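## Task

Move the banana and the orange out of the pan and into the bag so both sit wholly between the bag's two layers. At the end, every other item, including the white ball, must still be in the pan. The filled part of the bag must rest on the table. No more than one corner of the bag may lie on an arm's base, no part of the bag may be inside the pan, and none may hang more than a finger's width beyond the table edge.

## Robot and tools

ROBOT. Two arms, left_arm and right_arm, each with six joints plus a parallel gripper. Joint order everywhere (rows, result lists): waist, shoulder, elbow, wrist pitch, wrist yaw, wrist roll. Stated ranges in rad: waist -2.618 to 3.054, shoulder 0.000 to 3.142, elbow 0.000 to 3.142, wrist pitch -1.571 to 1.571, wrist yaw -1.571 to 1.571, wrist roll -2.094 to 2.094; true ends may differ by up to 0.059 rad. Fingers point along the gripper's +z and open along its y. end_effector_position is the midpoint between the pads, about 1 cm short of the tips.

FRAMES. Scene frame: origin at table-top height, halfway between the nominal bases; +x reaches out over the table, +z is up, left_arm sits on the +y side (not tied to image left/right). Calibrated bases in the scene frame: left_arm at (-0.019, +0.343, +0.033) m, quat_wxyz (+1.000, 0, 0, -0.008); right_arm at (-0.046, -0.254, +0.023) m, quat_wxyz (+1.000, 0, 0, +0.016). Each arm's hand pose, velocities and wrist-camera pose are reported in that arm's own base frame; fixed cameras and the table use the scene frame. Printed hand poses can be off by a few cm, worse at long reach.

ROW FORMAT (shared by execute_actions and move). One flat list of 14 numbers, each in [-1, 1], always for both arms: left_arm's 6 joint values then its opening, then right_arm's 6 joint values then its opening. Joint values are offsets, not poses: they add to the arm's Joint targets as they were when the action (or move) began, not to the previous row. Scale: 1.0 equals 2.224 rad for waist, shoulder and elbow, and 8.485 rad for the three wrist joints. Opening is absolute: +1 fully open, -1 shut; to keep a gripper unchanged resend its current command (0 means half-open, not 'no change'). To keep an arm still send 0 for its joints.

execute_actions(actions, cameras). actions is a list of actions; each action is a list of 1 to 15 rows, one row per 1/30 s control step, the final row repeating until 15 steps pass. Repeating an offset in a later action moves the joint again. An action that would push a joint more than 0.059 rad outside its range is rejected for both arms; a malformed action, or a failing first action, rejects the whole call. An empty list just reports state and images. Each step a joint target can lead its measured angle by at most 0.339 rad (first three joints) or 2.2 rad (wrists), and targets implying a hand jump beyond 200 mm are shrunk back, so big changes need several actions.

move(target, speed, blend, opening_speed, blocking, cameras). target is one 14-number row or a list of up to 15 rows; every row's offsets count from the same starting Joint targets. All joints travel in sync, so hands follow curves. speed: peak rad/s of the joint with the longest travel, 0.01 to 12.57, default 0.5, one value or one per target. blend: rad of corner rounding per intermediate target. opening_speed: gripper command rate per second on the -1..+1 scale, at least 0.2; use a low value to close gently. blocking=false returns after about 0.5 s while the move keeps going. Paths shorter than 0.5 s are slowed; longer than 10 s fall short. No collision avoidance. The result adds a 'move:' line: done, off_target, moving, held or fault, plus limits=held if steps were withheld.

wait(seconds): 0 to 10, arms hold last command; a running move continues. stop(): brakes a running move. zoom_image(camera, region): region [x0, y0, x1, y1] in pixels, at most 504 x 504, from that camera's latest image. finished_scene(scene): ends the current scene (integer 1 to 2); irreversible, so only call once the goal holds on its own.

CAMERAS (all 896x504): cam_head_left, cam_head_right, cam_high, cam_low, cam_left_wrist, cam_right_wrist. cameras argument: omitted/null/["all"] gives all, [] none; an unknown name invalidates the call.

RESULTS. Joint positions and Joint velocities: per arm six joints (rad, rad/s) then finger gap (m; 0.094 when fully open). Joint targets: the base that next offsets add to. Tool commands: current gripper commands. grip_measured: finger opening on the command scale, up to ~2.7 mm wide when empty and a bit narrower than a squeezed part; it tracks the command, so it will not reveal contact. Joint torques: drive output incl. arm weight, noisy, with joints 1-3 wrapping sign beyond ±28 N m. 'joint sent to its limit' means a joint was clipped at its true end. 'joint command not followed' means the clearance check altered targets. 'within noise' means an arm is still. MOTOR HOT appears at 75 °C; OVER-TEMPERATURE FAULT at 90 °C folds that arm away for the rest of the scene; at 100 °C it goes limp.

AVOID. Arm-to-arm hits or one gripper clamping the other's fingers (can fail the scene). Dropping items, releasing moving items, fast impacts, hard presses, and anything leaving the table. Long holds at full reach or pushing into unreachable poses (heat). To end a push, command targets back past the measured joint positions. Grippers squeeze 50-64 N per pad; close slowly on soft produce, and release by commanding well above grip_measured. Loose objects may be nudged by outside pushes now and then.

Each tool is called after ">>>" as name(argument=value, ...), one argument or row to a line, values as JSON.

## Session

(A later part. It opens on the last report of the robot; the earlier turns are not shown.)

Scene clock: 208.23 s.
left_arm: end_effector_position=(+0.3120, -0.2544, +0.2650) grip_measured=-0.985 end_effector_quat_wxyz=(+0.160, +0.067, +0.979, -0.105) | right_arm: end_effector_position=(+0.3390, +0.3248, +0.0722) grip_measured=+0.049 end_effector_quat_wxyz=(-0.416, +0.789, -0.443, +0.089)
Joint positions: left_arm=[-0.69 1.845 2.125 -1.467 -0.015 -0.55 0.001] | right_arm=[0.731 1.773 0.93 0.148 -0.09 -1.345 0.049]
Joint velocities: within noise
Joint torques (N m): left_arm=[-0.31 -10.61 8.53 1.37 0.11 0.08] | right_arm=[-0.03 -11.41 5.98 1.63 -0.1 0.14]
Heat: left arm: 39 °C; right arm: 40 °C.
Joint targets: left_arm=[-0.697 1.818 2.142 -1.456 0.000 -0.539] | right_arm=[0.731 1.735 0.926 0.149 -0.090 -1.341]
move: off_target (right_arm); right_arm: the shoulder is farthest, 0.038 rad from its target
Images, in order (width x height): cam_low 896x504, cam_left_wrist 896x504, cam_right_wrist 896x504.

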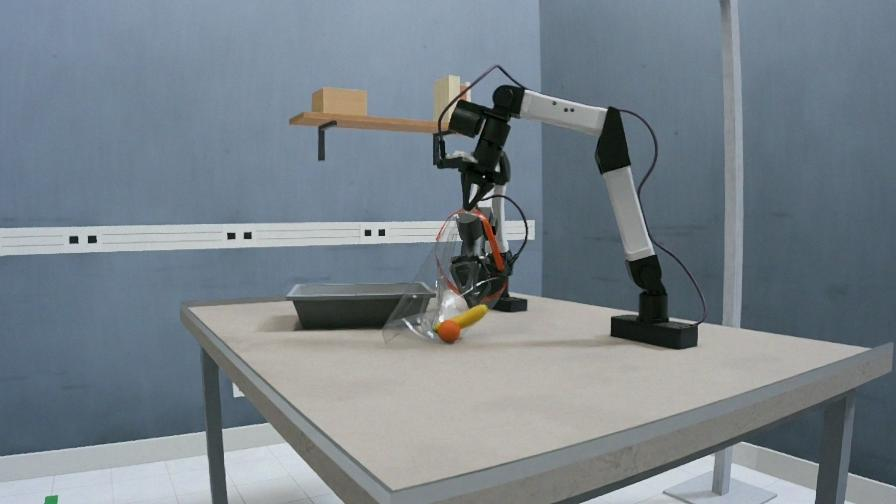

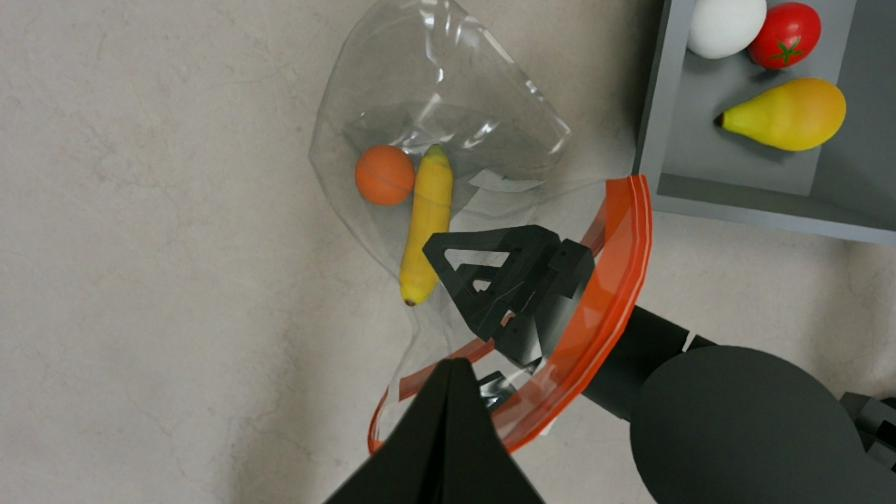

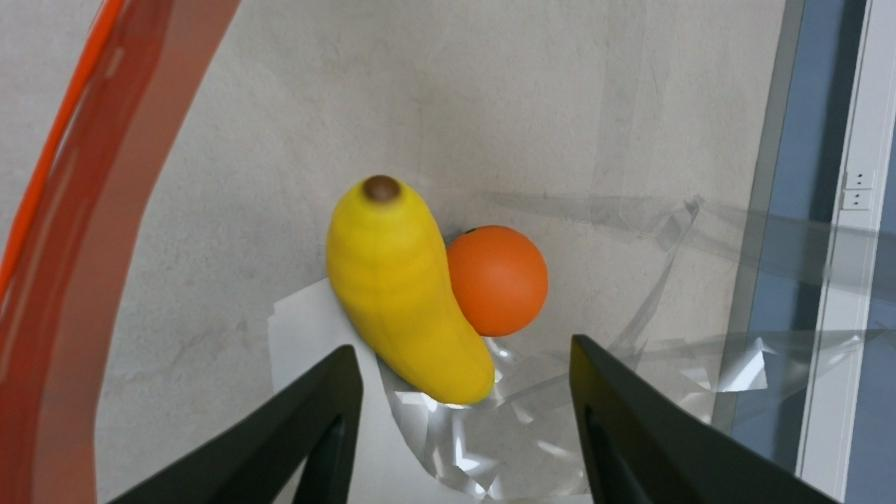

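>>> move(
  target=[
    [0,0,0,0,0,0,-1,0,0,0,0,0,0,-0.6],
    [0,0,0,0,0,0,-1,0,-0.2716,-0.1592,0.0,0,0,-0.6],
  ],
  speed=0.3,
  opening_speed=1,
  cameras=["cam_left_wrist","cam_low","cam_right_wrist","cam_head_left"],
)

Scene clock: 211.77 s.
left_arm: end_effector_position=(+0.3120, -0.2544, +0.2650) grip_measured=-0.985 end_effector_quat_wxyz=(+0.160, +0.067, +0.979, -0.105) | right_arm: end_effector_position=(+0.2674, +0.2606, +0.1693) grip_measured=-0.599 end_effector_quat_wxyz=(-0.525, +0.737, -0.406, +0.127)
Joint positions: left_arm=[-0.69 1.845 2.125 -1.467 -0.015 -0.55 0.001] | right_arm=[0.731 1.15 0.576 0.142 -0.09 -1.345 0.019]
Joint velocities: within noise
Joint torques (N m): left_arm=[-0.34 -10.62 8.5 1.37 0.11 0.06] | right_arm=[0.01 -5.19 6.93 1.92 -0.08 0.16]
Heat: left arm: 39 °C; right arm: 40 °C.
Joint targets: left_arm=[-0.697 1.818 2.142 -1.456 0.000 -0.539] | right_arm=[0.731 1.131 0.572 0.149 -0.090 -1.341]
move: done
Images, in order (width x height): cam_head_left 896x504, cam_low 896x504, cam_left_wrist 896x504, cam_right_wrist 896x504.

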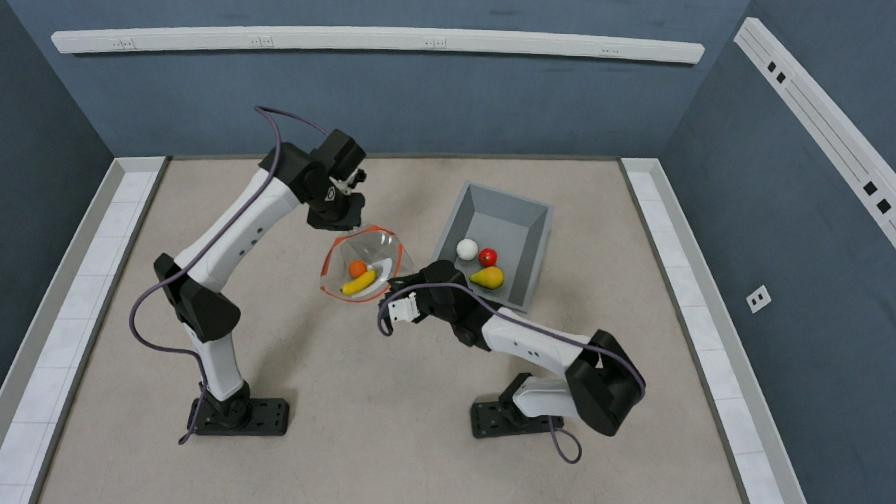

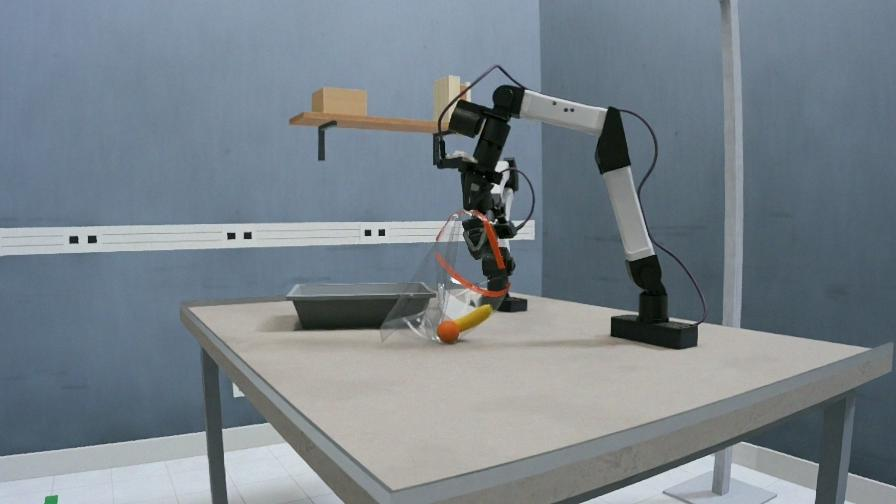

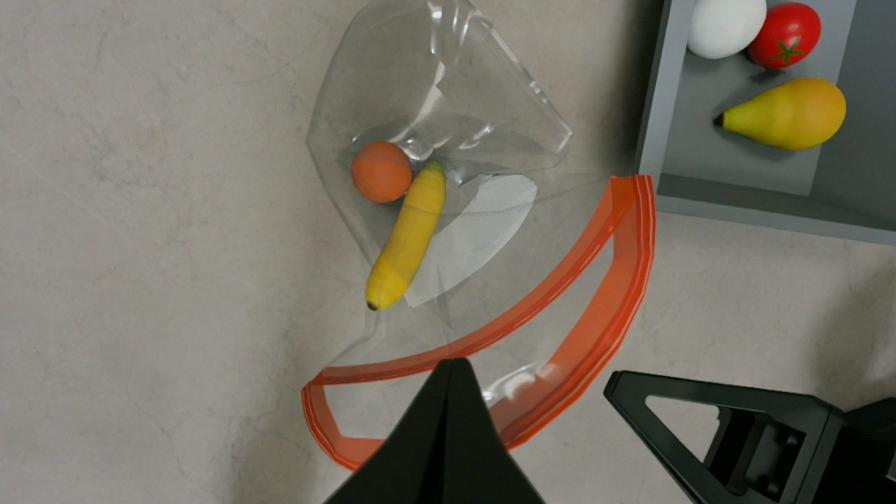

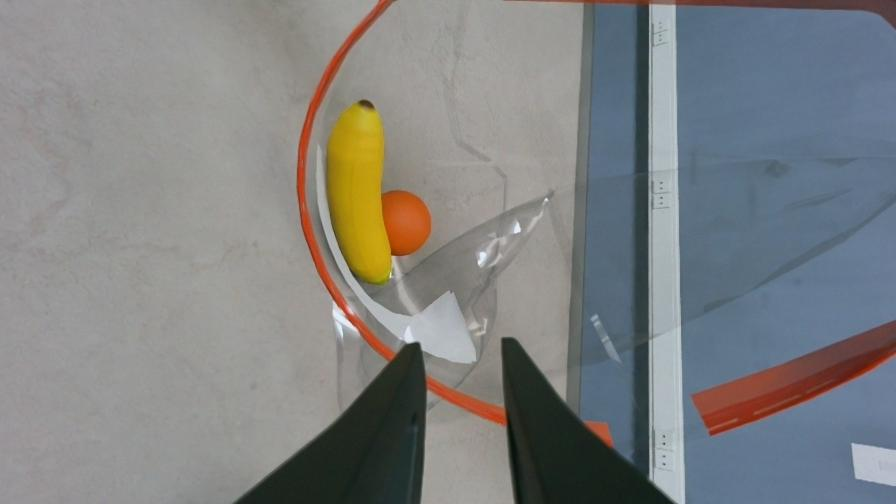

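>>> move(
  target=[
    [0,0,0,0,0,0,-1,-0.0674,-0.12,-0.03,0,0,0,-0.6],
    [0,-0.0542,0.0081,0.0131,0,0,-1,-0.0674,-0.12,-0.03,0,0,0,-0.6],
  ],
  speed=0.25,
  cameras=["cam_left_wrist","cam_low","cam_right_wrist","cam_head_left"],
)

>>> zoom_image(
  camera="cam_low",
  region=[360, 180, 540, 370],
)

Scene clock: 216.33 s.
left_arm: end_effector_position=(+0.3112, -0.2538, +0.3361) grip_measured=-0.985 end_effector_quat_wxyz=(+0.262, +0.064, +0.946, -0.179) | right_arm: end_effector_position=(+0.2744, +0.2015, +0.2303) grip_measured=-0.599 end_effector_quat_wxyz=(-0.592, +0.659, -0.420, +0.198)
Joint positions: left_arm=[-0.69 1.71 2.145 -1.36 -0.015 -0.55 0.001] | right_arm=[0.588 0.875 0.51 0.141 -0.09 -1.345 0.019]
Joint velocities: within noise
Joint torques (N m): left_arm=[-0.35 -8.12 8.21 1.9 0.11 0.06] | right_arm=[-0.64 -2.78 7.17 2 -0.05 0.16]
Heat: left arm: 39 °C; right arm: 39 °C.
Joint targets: left_arm=[-0.697 1.697 2.160 -1.345 0.000 -0.539] | right_arm=[0.581 0.864 0.505 0.149 -0.090 -1.341]
move: done
Images, in order (width x height): cam_head_left 896x504, cam_low 896x504, cam_left_wrist 896x504, cam_right_wrist 896x504.

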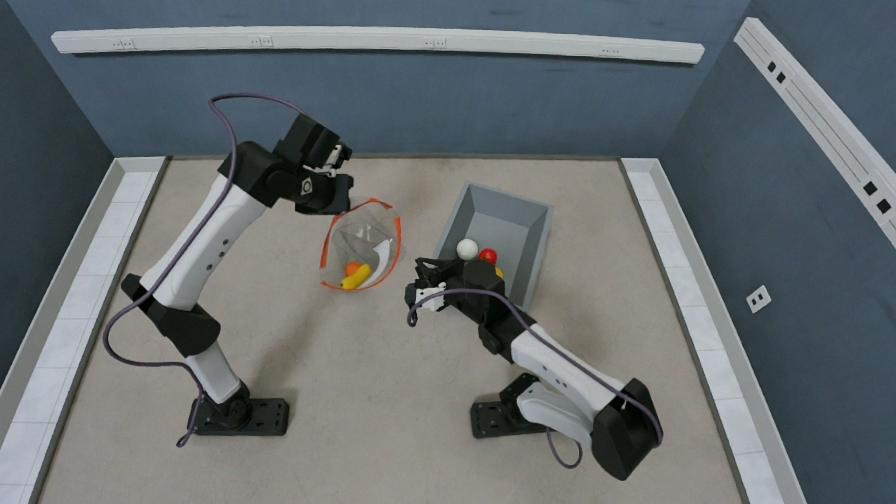

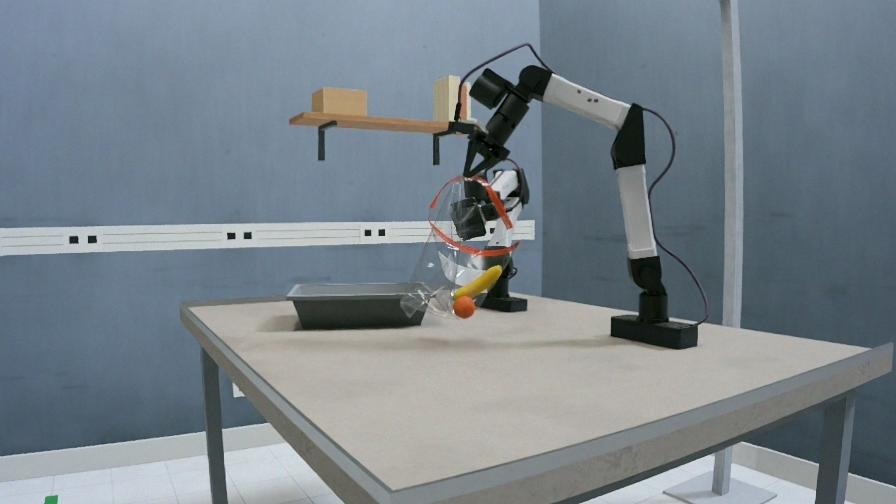

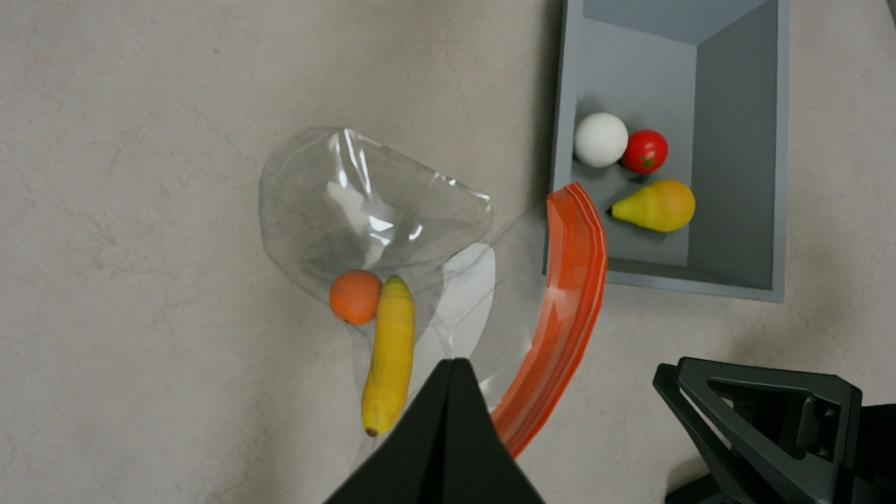

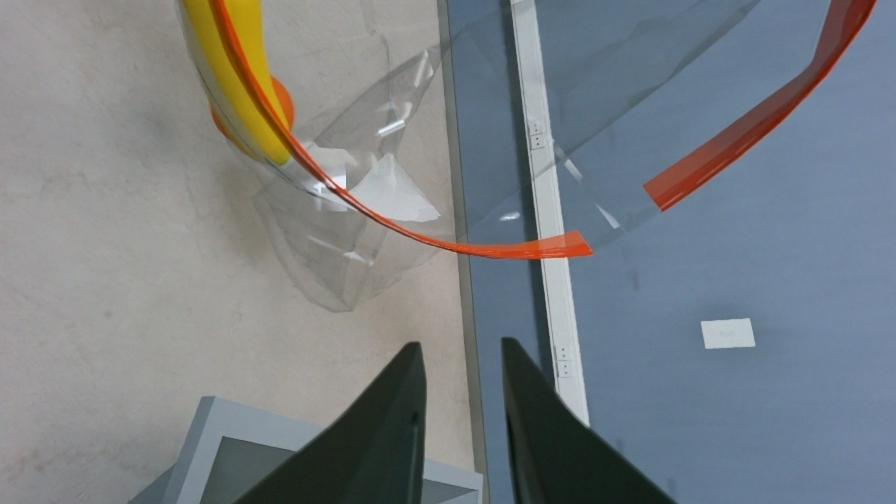

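Scaled by 2.653 from the camera's 896x504 image, which has a finer 1280x720 frame.

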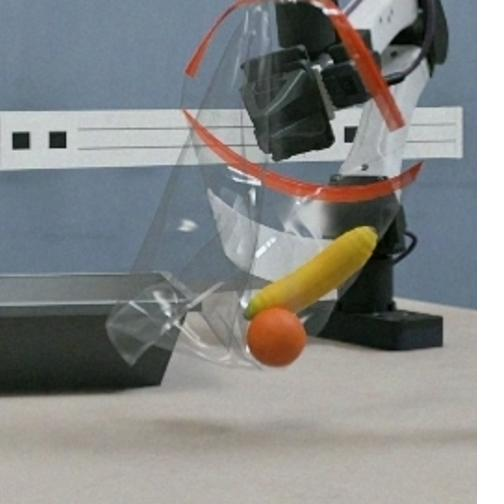

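>>> zoom_image(
  camera="cam_left_wrist",
  region=[320, 160, 640, 504],
)

Scaled by 1.465 from the camera's 896x504 image, which has a finer 1280x720 frame.

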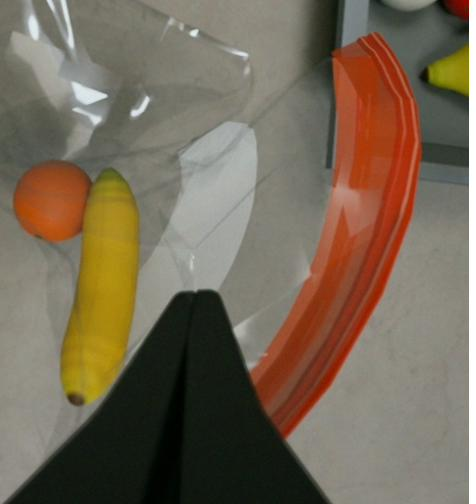

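>>> move(
  target=[0,0,0,0,0,0,-1,0.0866,0.2589,0.421,-0.1356,0.0106,-0.0189,0.5],
  speed=0.5,
  cameras=["cam_left_wrist","cam_low","cam_right_wrist","cam_head_left"],
)

Scene clock: 221.73 s.
left_arm: end_effector_position=(+0.3115, -0.2540, +0.3363) grip_measured=-0.985 end_effector_quat_wxyz=(+0.263, +0.064, +0.946, -0.179) | right_arm: end_effector_position=(+0.2565, +0.2496, +0.2216) grip_measured=+0.499 end_effector_quat_wxyz=(-0.257, +0.871, -0.409, +0.093)
Joint positions: left_arm=[-0.69 1.71 2.145 -1.358 -0.015 -0.55 0.001] | right_arm=[0.768 1.429 1.412 -1.001 -0.009 -1.494 0.07]
Joint velocities: within noise
Joint torques (N m): left_arm=[-0.32 -8.12 8.2 1.9 0.11 0.07] | right_arm=[0.65 -4.56 9.58 1.21 -0.01 0.01]
Heat: left arm: 39 °C; right arm: 38 °C.
Joint targets: left_arm=[-0.697 1.697 2.160 -1.345 0.000 -0.539] | right_arm=[0.774 1.439 1.441 -1.002 0.000 -1.501]
move: done
Images, in order (width x height): cam_head_left 896x504, cam_low 896x504, cam_left_wrist 896x504, cam_right_wrist 896x504.

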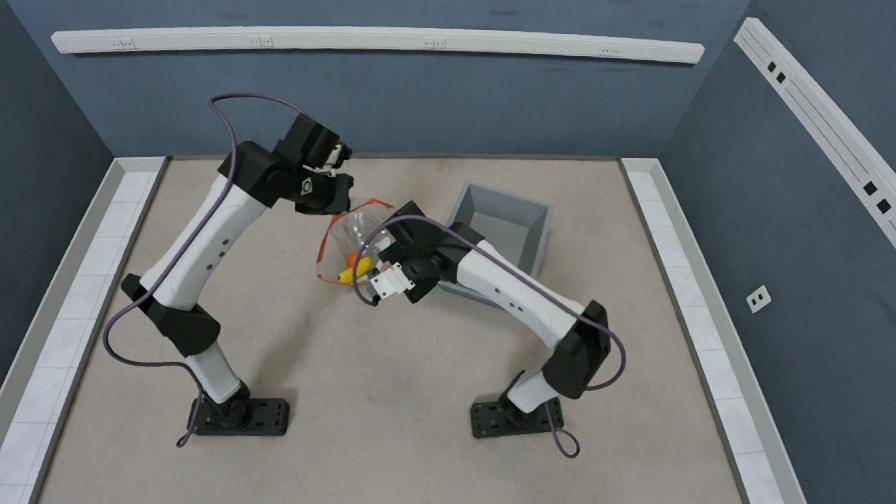

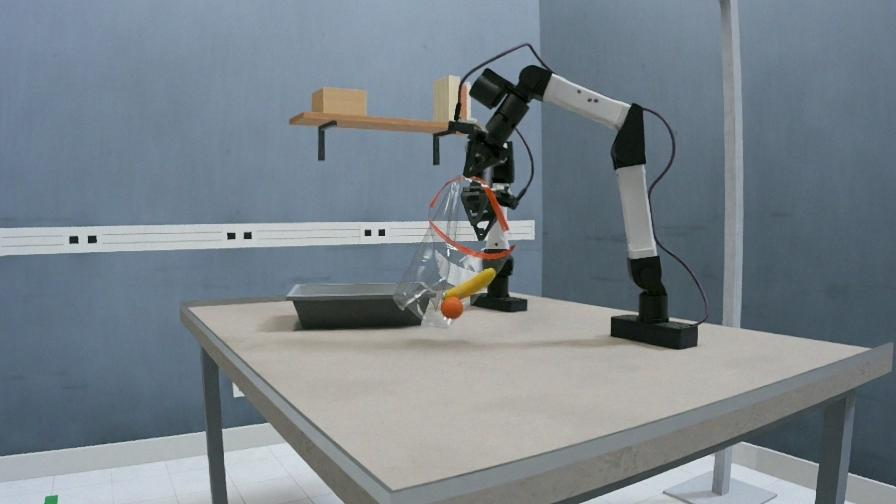

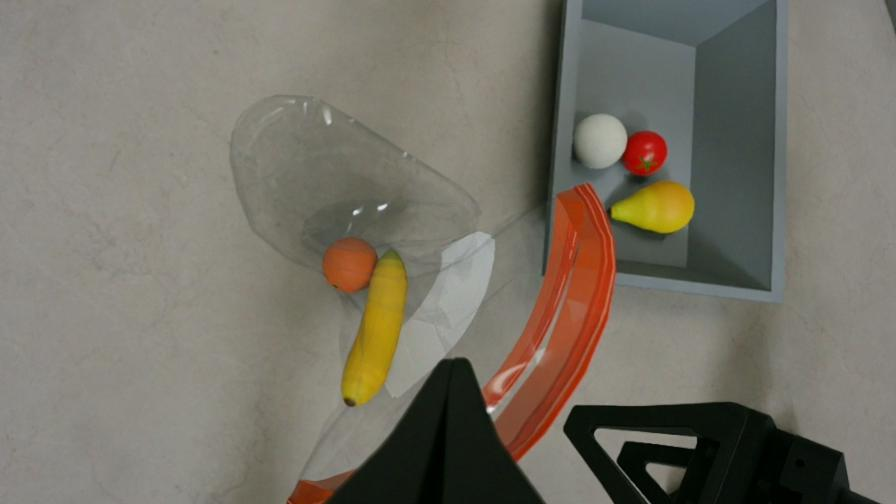

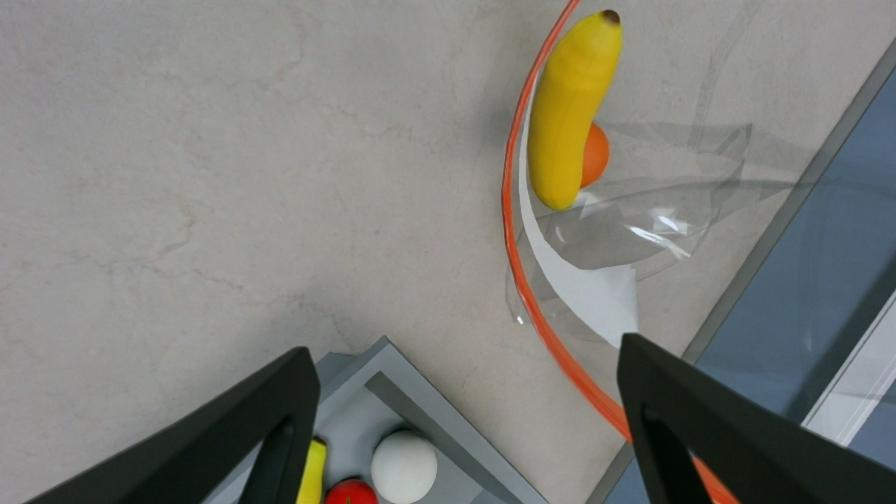

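>>> move(
  target=[
    [0,0,0,0,0,0,-1,-0.003,0.0324,0.0545,-0.0058,0,0,0.5],
    [0,0,0,0,0,0,-1,0,0.0556,0.0201,0.0094,0,0,0.5],
  ],
  speed=0.15,
  cameras=["cam_left_wrist","cam_low","cam_right_wrist","cam_head_left"],
)

Scene clock: 225.57 s.
left_arm: end_effector_position=(+0.3115, -0.2540, +0.3363) grip_measured=-0.985 end_effector_quat_wxyz=(+0.263, +0.064, +0.946, -0.179) | right_arm: end_effector_position=(+0.2841, +0.2760, +0.2138) grip_measured=+0.499 end_effector_quat_wxyz=(-0.263, +0.869, -0.408, +0.096)
Joint positions: left_arm=[-0.69 1.71 2.145 -1.358 -0.015 -0.55 0.001] | right_arm=[0.768 1.554 1.489 -0.939 -0.008 -1.495 0.07]
Joint velocities: within noise
Joint torques (N m): left_arm=[-0.31 -8.16 8.18 1.9 0.11 0.07] | right_arm=[0.65 -5.85 6.68 1.39 -0.01 0.01]
Heat: left arm: 38 °C; right arm: 38 °C.
Joint targets: left_arm=[-0.697 1.697 2.160 -1.345 0.000 -0.539] | right_arm=[0.774 1.563 1.486 -0.922 0.000 -1.501]
move: done
Images, in order (width x height): cam_head_left 896x504, cam_low 896x504, cam_left_wrist 896x504, cam_right_wrist 896x504.

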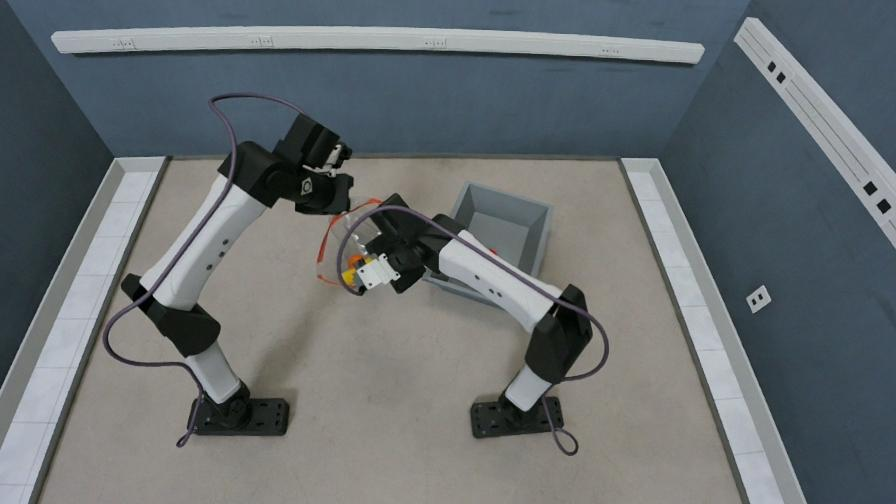

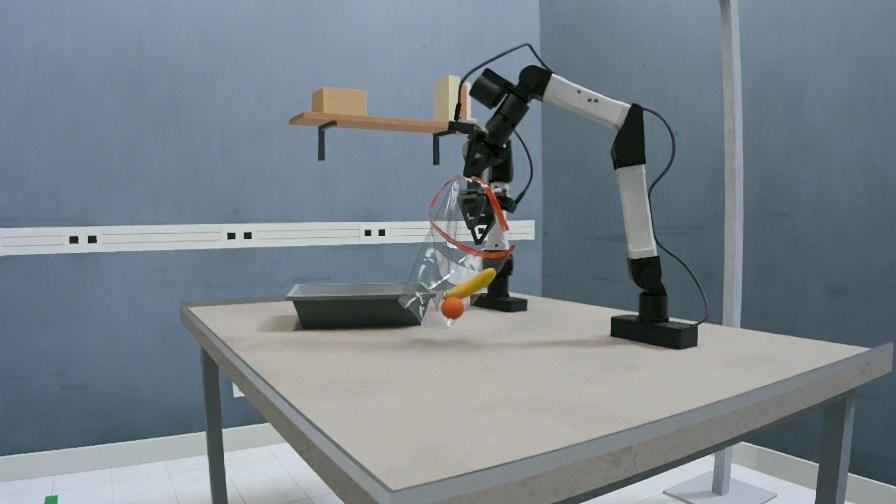

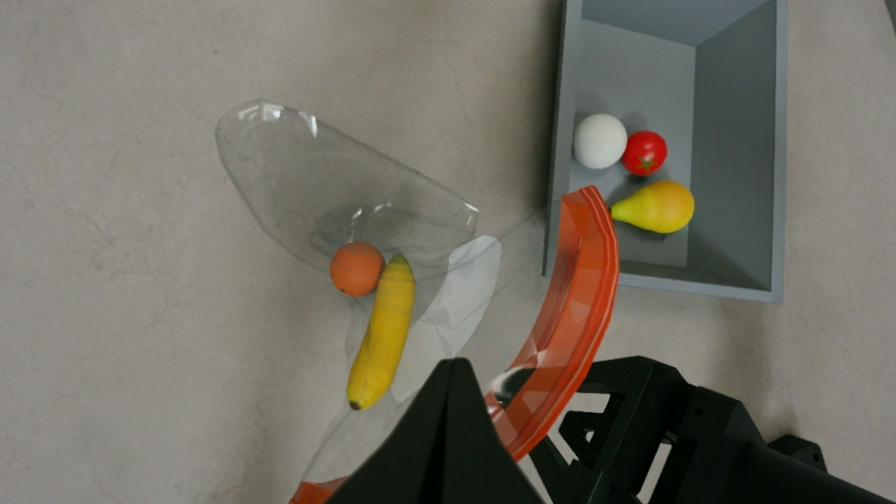

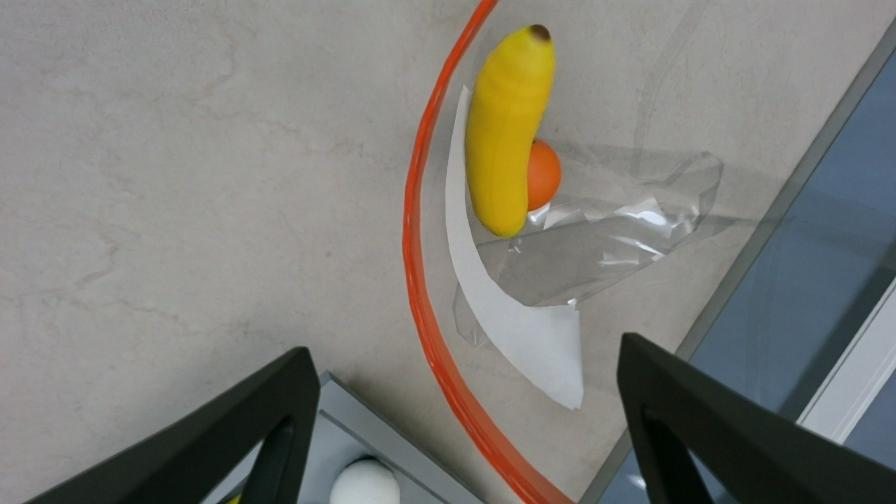

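>>> move(
  target=[
    [0,0,0,0,0,0,-1,0,0.008,-0.013,0.0055,0,0,0.5],
    [0,0,0,0,0,0,-1,0,0.008,-0.013,0.0055,0,0,-1],
  ],
  speed=0.15,
  opening_speed=0.8,
  cameras=["cam_left_wrist","cam_low","cam_right_wrist","cam_head_left"],
)

>>> zoom_image(
  camera="cam_low",
  region=[360, 160, 540, 350],
)

Scene clock: 229.27 s.
left_arm: end_effector_position=(+0.3115, -0.2540, +0.3363) grip_measured=-0.985 end_effector_quat_wxyz=(+0.263, +0.064, +0.946, -0.179) | right_arm: end_effector_position=(+0.2887, +0.2805, +0.2025) grip_measured=-0.991 end_effector_quat_wxyz=(-0.263, +0.869, -0.407, +0.096)
Joint positions: left_arm=[-0.69 1.71 2.145 -1.358 -0.015 -0.55 0.001] | right_arm=[0.768 1.571 1.46 -0.891 -0.008 -1.496 0]
Joint velocities: within noise
Joint torques (N m): left_arm=[-0.34 -8.18 8.2 1.89 0.11 0.07] | right_arm=[0.65 -5.98 6.69 1.4 -0.01 0.03]
Heat: left arm: 38 °C; right arm: 37 °C.
Joint targets: left_arm=[-0.697 1.697 2.160 -1.345 0.000 -0.539] | right_arm=[0.774 1.581 1.457 -0.875 -0.001 -1.501]
move: done
Images, in order (width x height): cam_head_left 896x504, cam_low 896x504, cam_left_wrist 896x504, cam_right_wrist 896x504.

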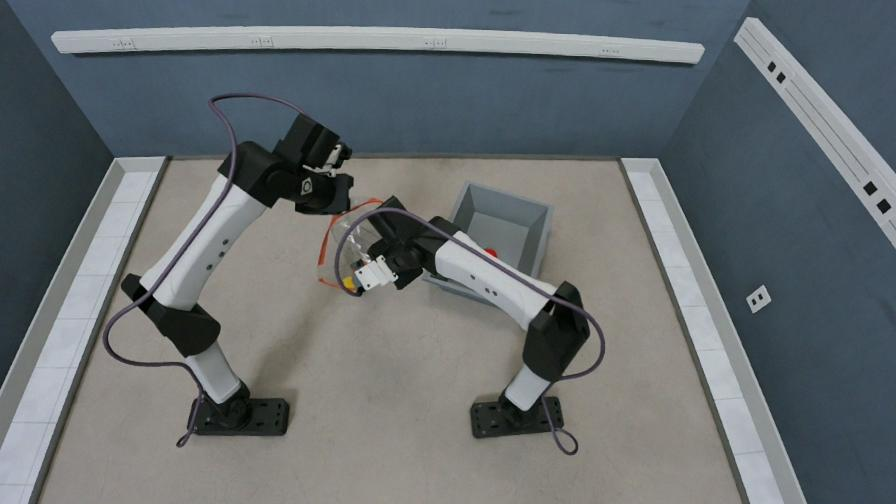

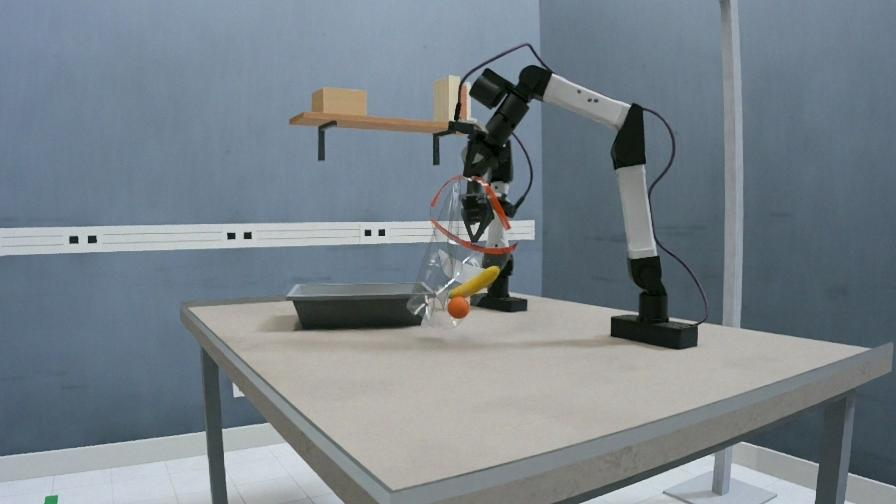

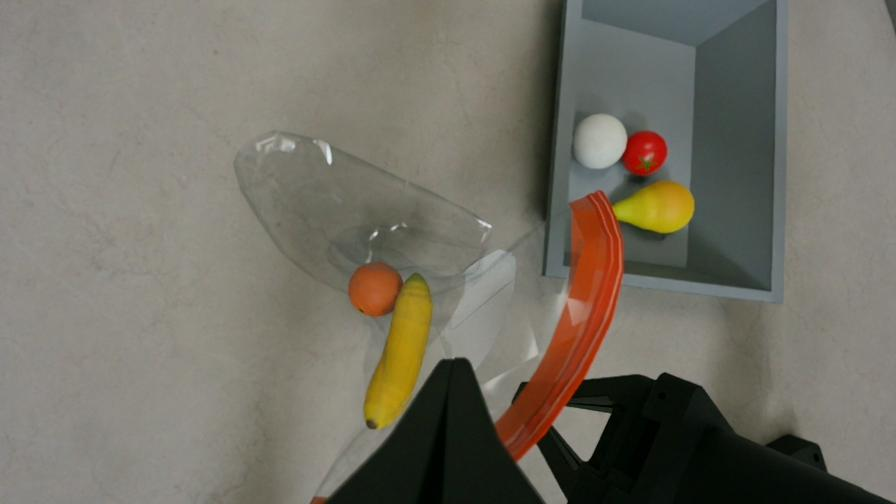

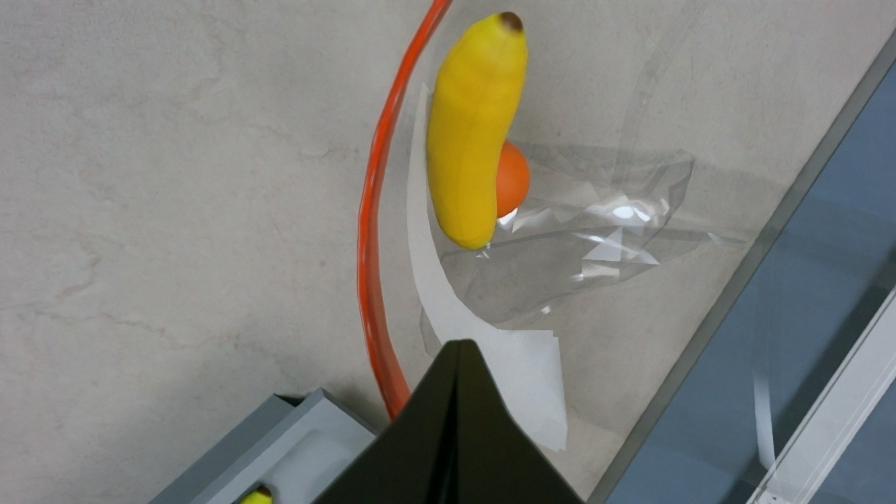

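Scaled by 2.653 from the camera's 896x504 image, which has a finer 1280x720 frame.

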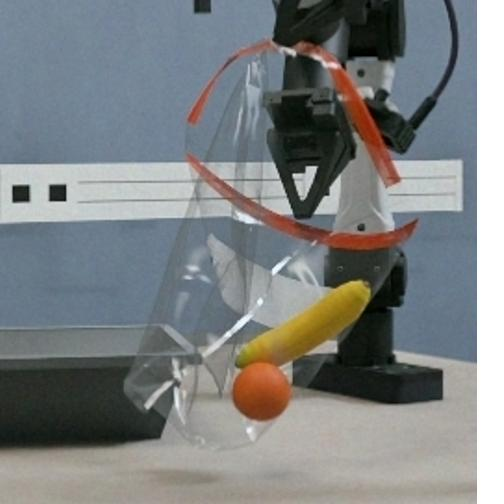

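>>> move(
  target=[
    [0,0,0,0,0,0,-1,0.002,-0.0166,0.0474,-0.0169,0,0,-1],
    [0,0,0,0,0,0,-1,0.002,-0.0166,0.0474,-0.0169,0,0,0.5],
    [0,0,0,0,0,0,-1,0.0136,-0.0464,-0.0156,-0.0082,0,0,0.5],
  ],
  speed=0.2,
  opening_speed=1.5,
  cameras=["cam_left_wrist","cam_low","cam_right_wrist"],
)

>>> zoom_image(
  camera="cam_low",
  region=[360, 160, 540, 350],
)

Scene clock: 234.83 s.
left_arm: end_effector_position=(+0.3115, -0.2540, +0.3363) grip_measured=-0.985 end_effector_quat_wxyz=(+0.263, +0.064, +0.946, -0.179) | right_arm: end_effector_position=(+0.2621, +0.2703, +0.2032) grip_measured=+0.499 end_effector_quat_wxyz=(-0.245, +0.881, -0.397, +0.085)
Joint positions: left_arm=[-0.69 1.71 2.145 -1.358 -0.015 -0.55 0.001] | right_arm=[0.797 1.511 1.426 -0.961 -0.007 -1.496 0.07]
Joint velocities: left_arm=[-0.012 -0.007 -0.012 -0.154 0.007 0.11 0] | right_arm=[within noise]
Joint torques (N m): left_arm=[-0.36 -8.13 8.21 1.89 0.11 0.08] | right_arm=[0.7 -9.1 6.56 1.31 -0.02 0.02]
Heat: left arm: 38 °C; right arm: 37 °C.
Joint targets: left_arm=[-0.697 1.697 2.160 -1.345 0.000 -0.539] | right_arm=[0.804 1.478 1.422 -0.944 0.000 -1.501]
move: done
Images, in order (width x height): cam_low 896x504, cam_left_wrist 896x504, cam_right_wrist 896x504.

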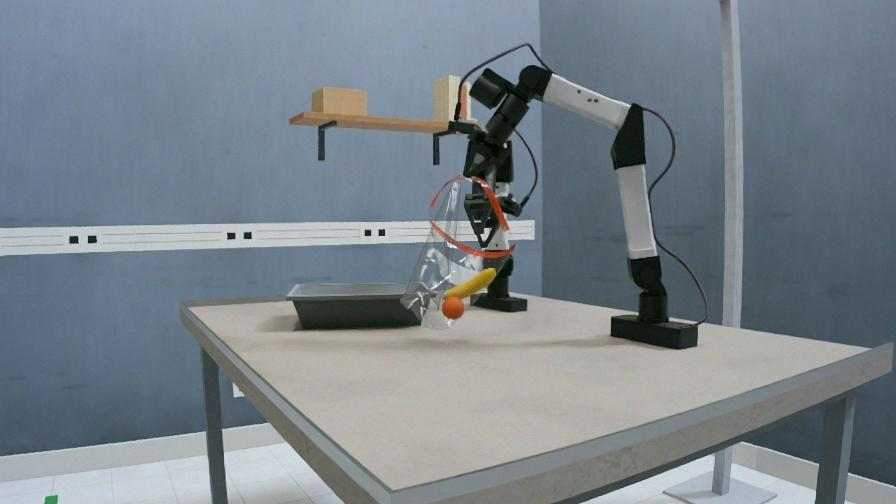

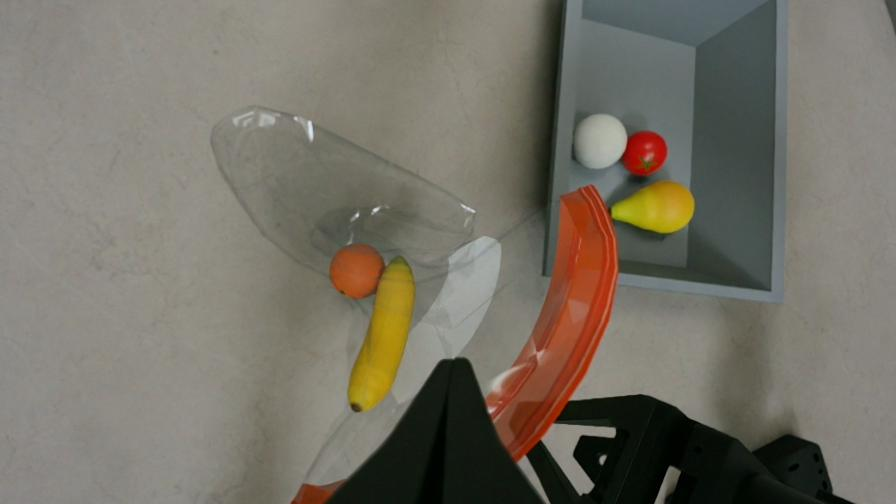

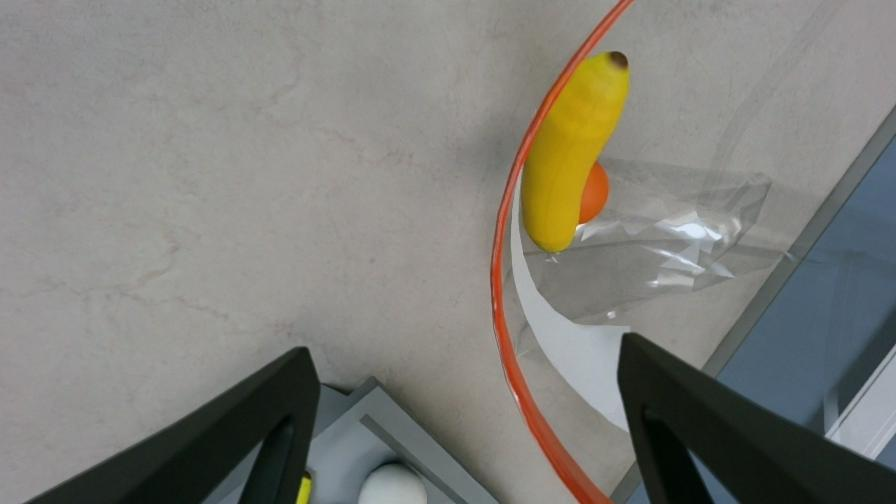

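Scaled by 2.653 from the camera's 896x504 image, which has a finer 1280x720 frame.

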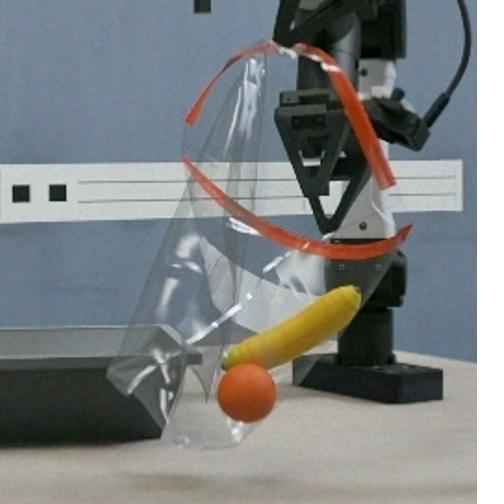

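>>> move(
  target=[0,0,0,0,0,0,-1,-0.0021,0.0429,-0.047,0.0236,0,0,0.5],
  speed=0.15,
  cameras=["cam_left_wrist","cam_low","cam_right_wrist"],
)

>>> zoom_image(
  camera="cam_low",
  region=[360, 160, 540, 350],
)

>>> zoom_image(
  camera="cam_left_wrist",
  region=[420, 180, 720, 504],
)

Scene clock: 237.00 s.
left_arm: end_effector_position=(+0.3115, -0.2540, +0.3363) grip_measured=-0.985 end_effector_quat_wxyz=(+0.263, +0.064, +0.946, -0.179) | right_arm: end_effector_position=(+0.2801, +0.2888, +0.1692) grip_measured=+0.499 end_effector_quat_wxyz=(-0.264, +0.875, -0.394, +0.092)
Joint positions: left_arm=[-0.69 1.71 2.145 -1.358 -0.015 -0.55 0.001] | right_arm=[0.797 1.564 1.321 -0.761 -0.007 -1.496 0.07]
Joint velocities: within noise
Joint torques (N m): left_arm=[-0.29 -8.16 8.18 1.9 0.11 0.07] | right_arm=[0.24 -6 6.78 1.38 -0.02 0.02]
Heat: left arm: 38 °C; right arm: 37 °C.
Joint targets: left_arm=[-0.697 1.697 2.160 -1.345 0.000 -0.539] | right_arm=[0.800 1.573 1.318 -0.744 0.000 -1.501]
move: done
Images, in order (width x height): cam_low 896x504, cam_left_wrist 896x504, cam_right_wrist 896x504.

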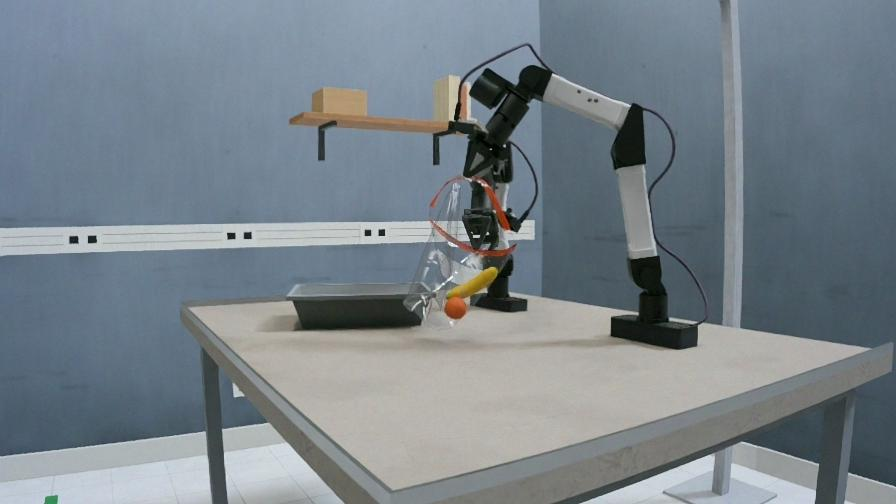

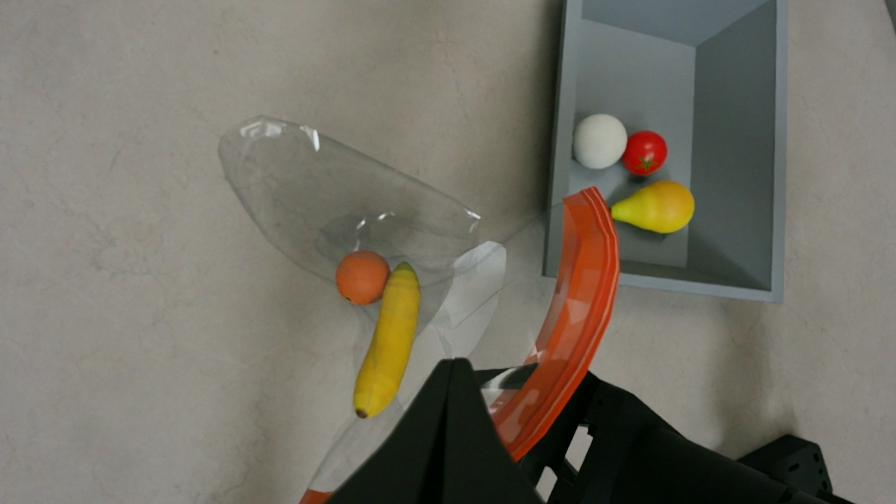

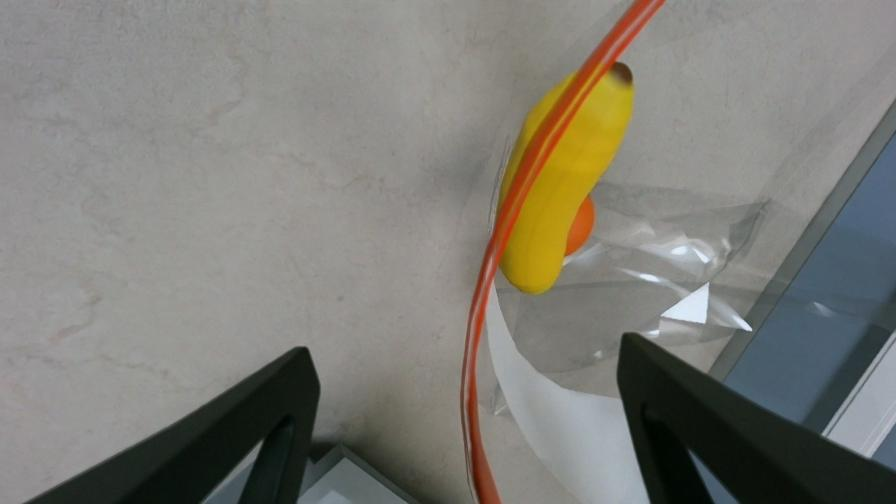

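Scaled by 2.653 from the camera's 896x504 image, which has a finer 1280x720 frame.

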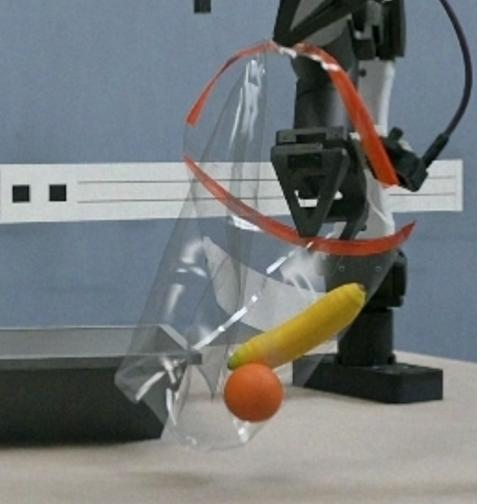

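Scaled by 1.556 from the camera's 896x504 image, which has a finer 1280x720 frame.

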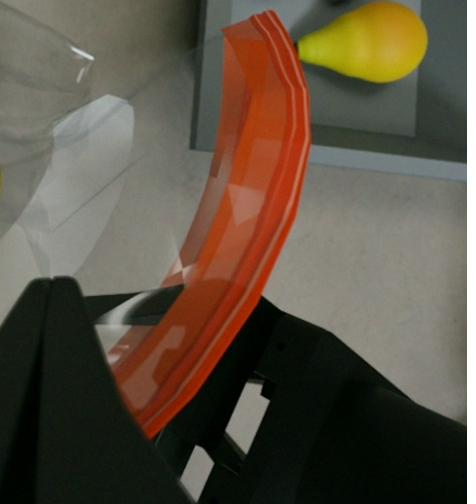

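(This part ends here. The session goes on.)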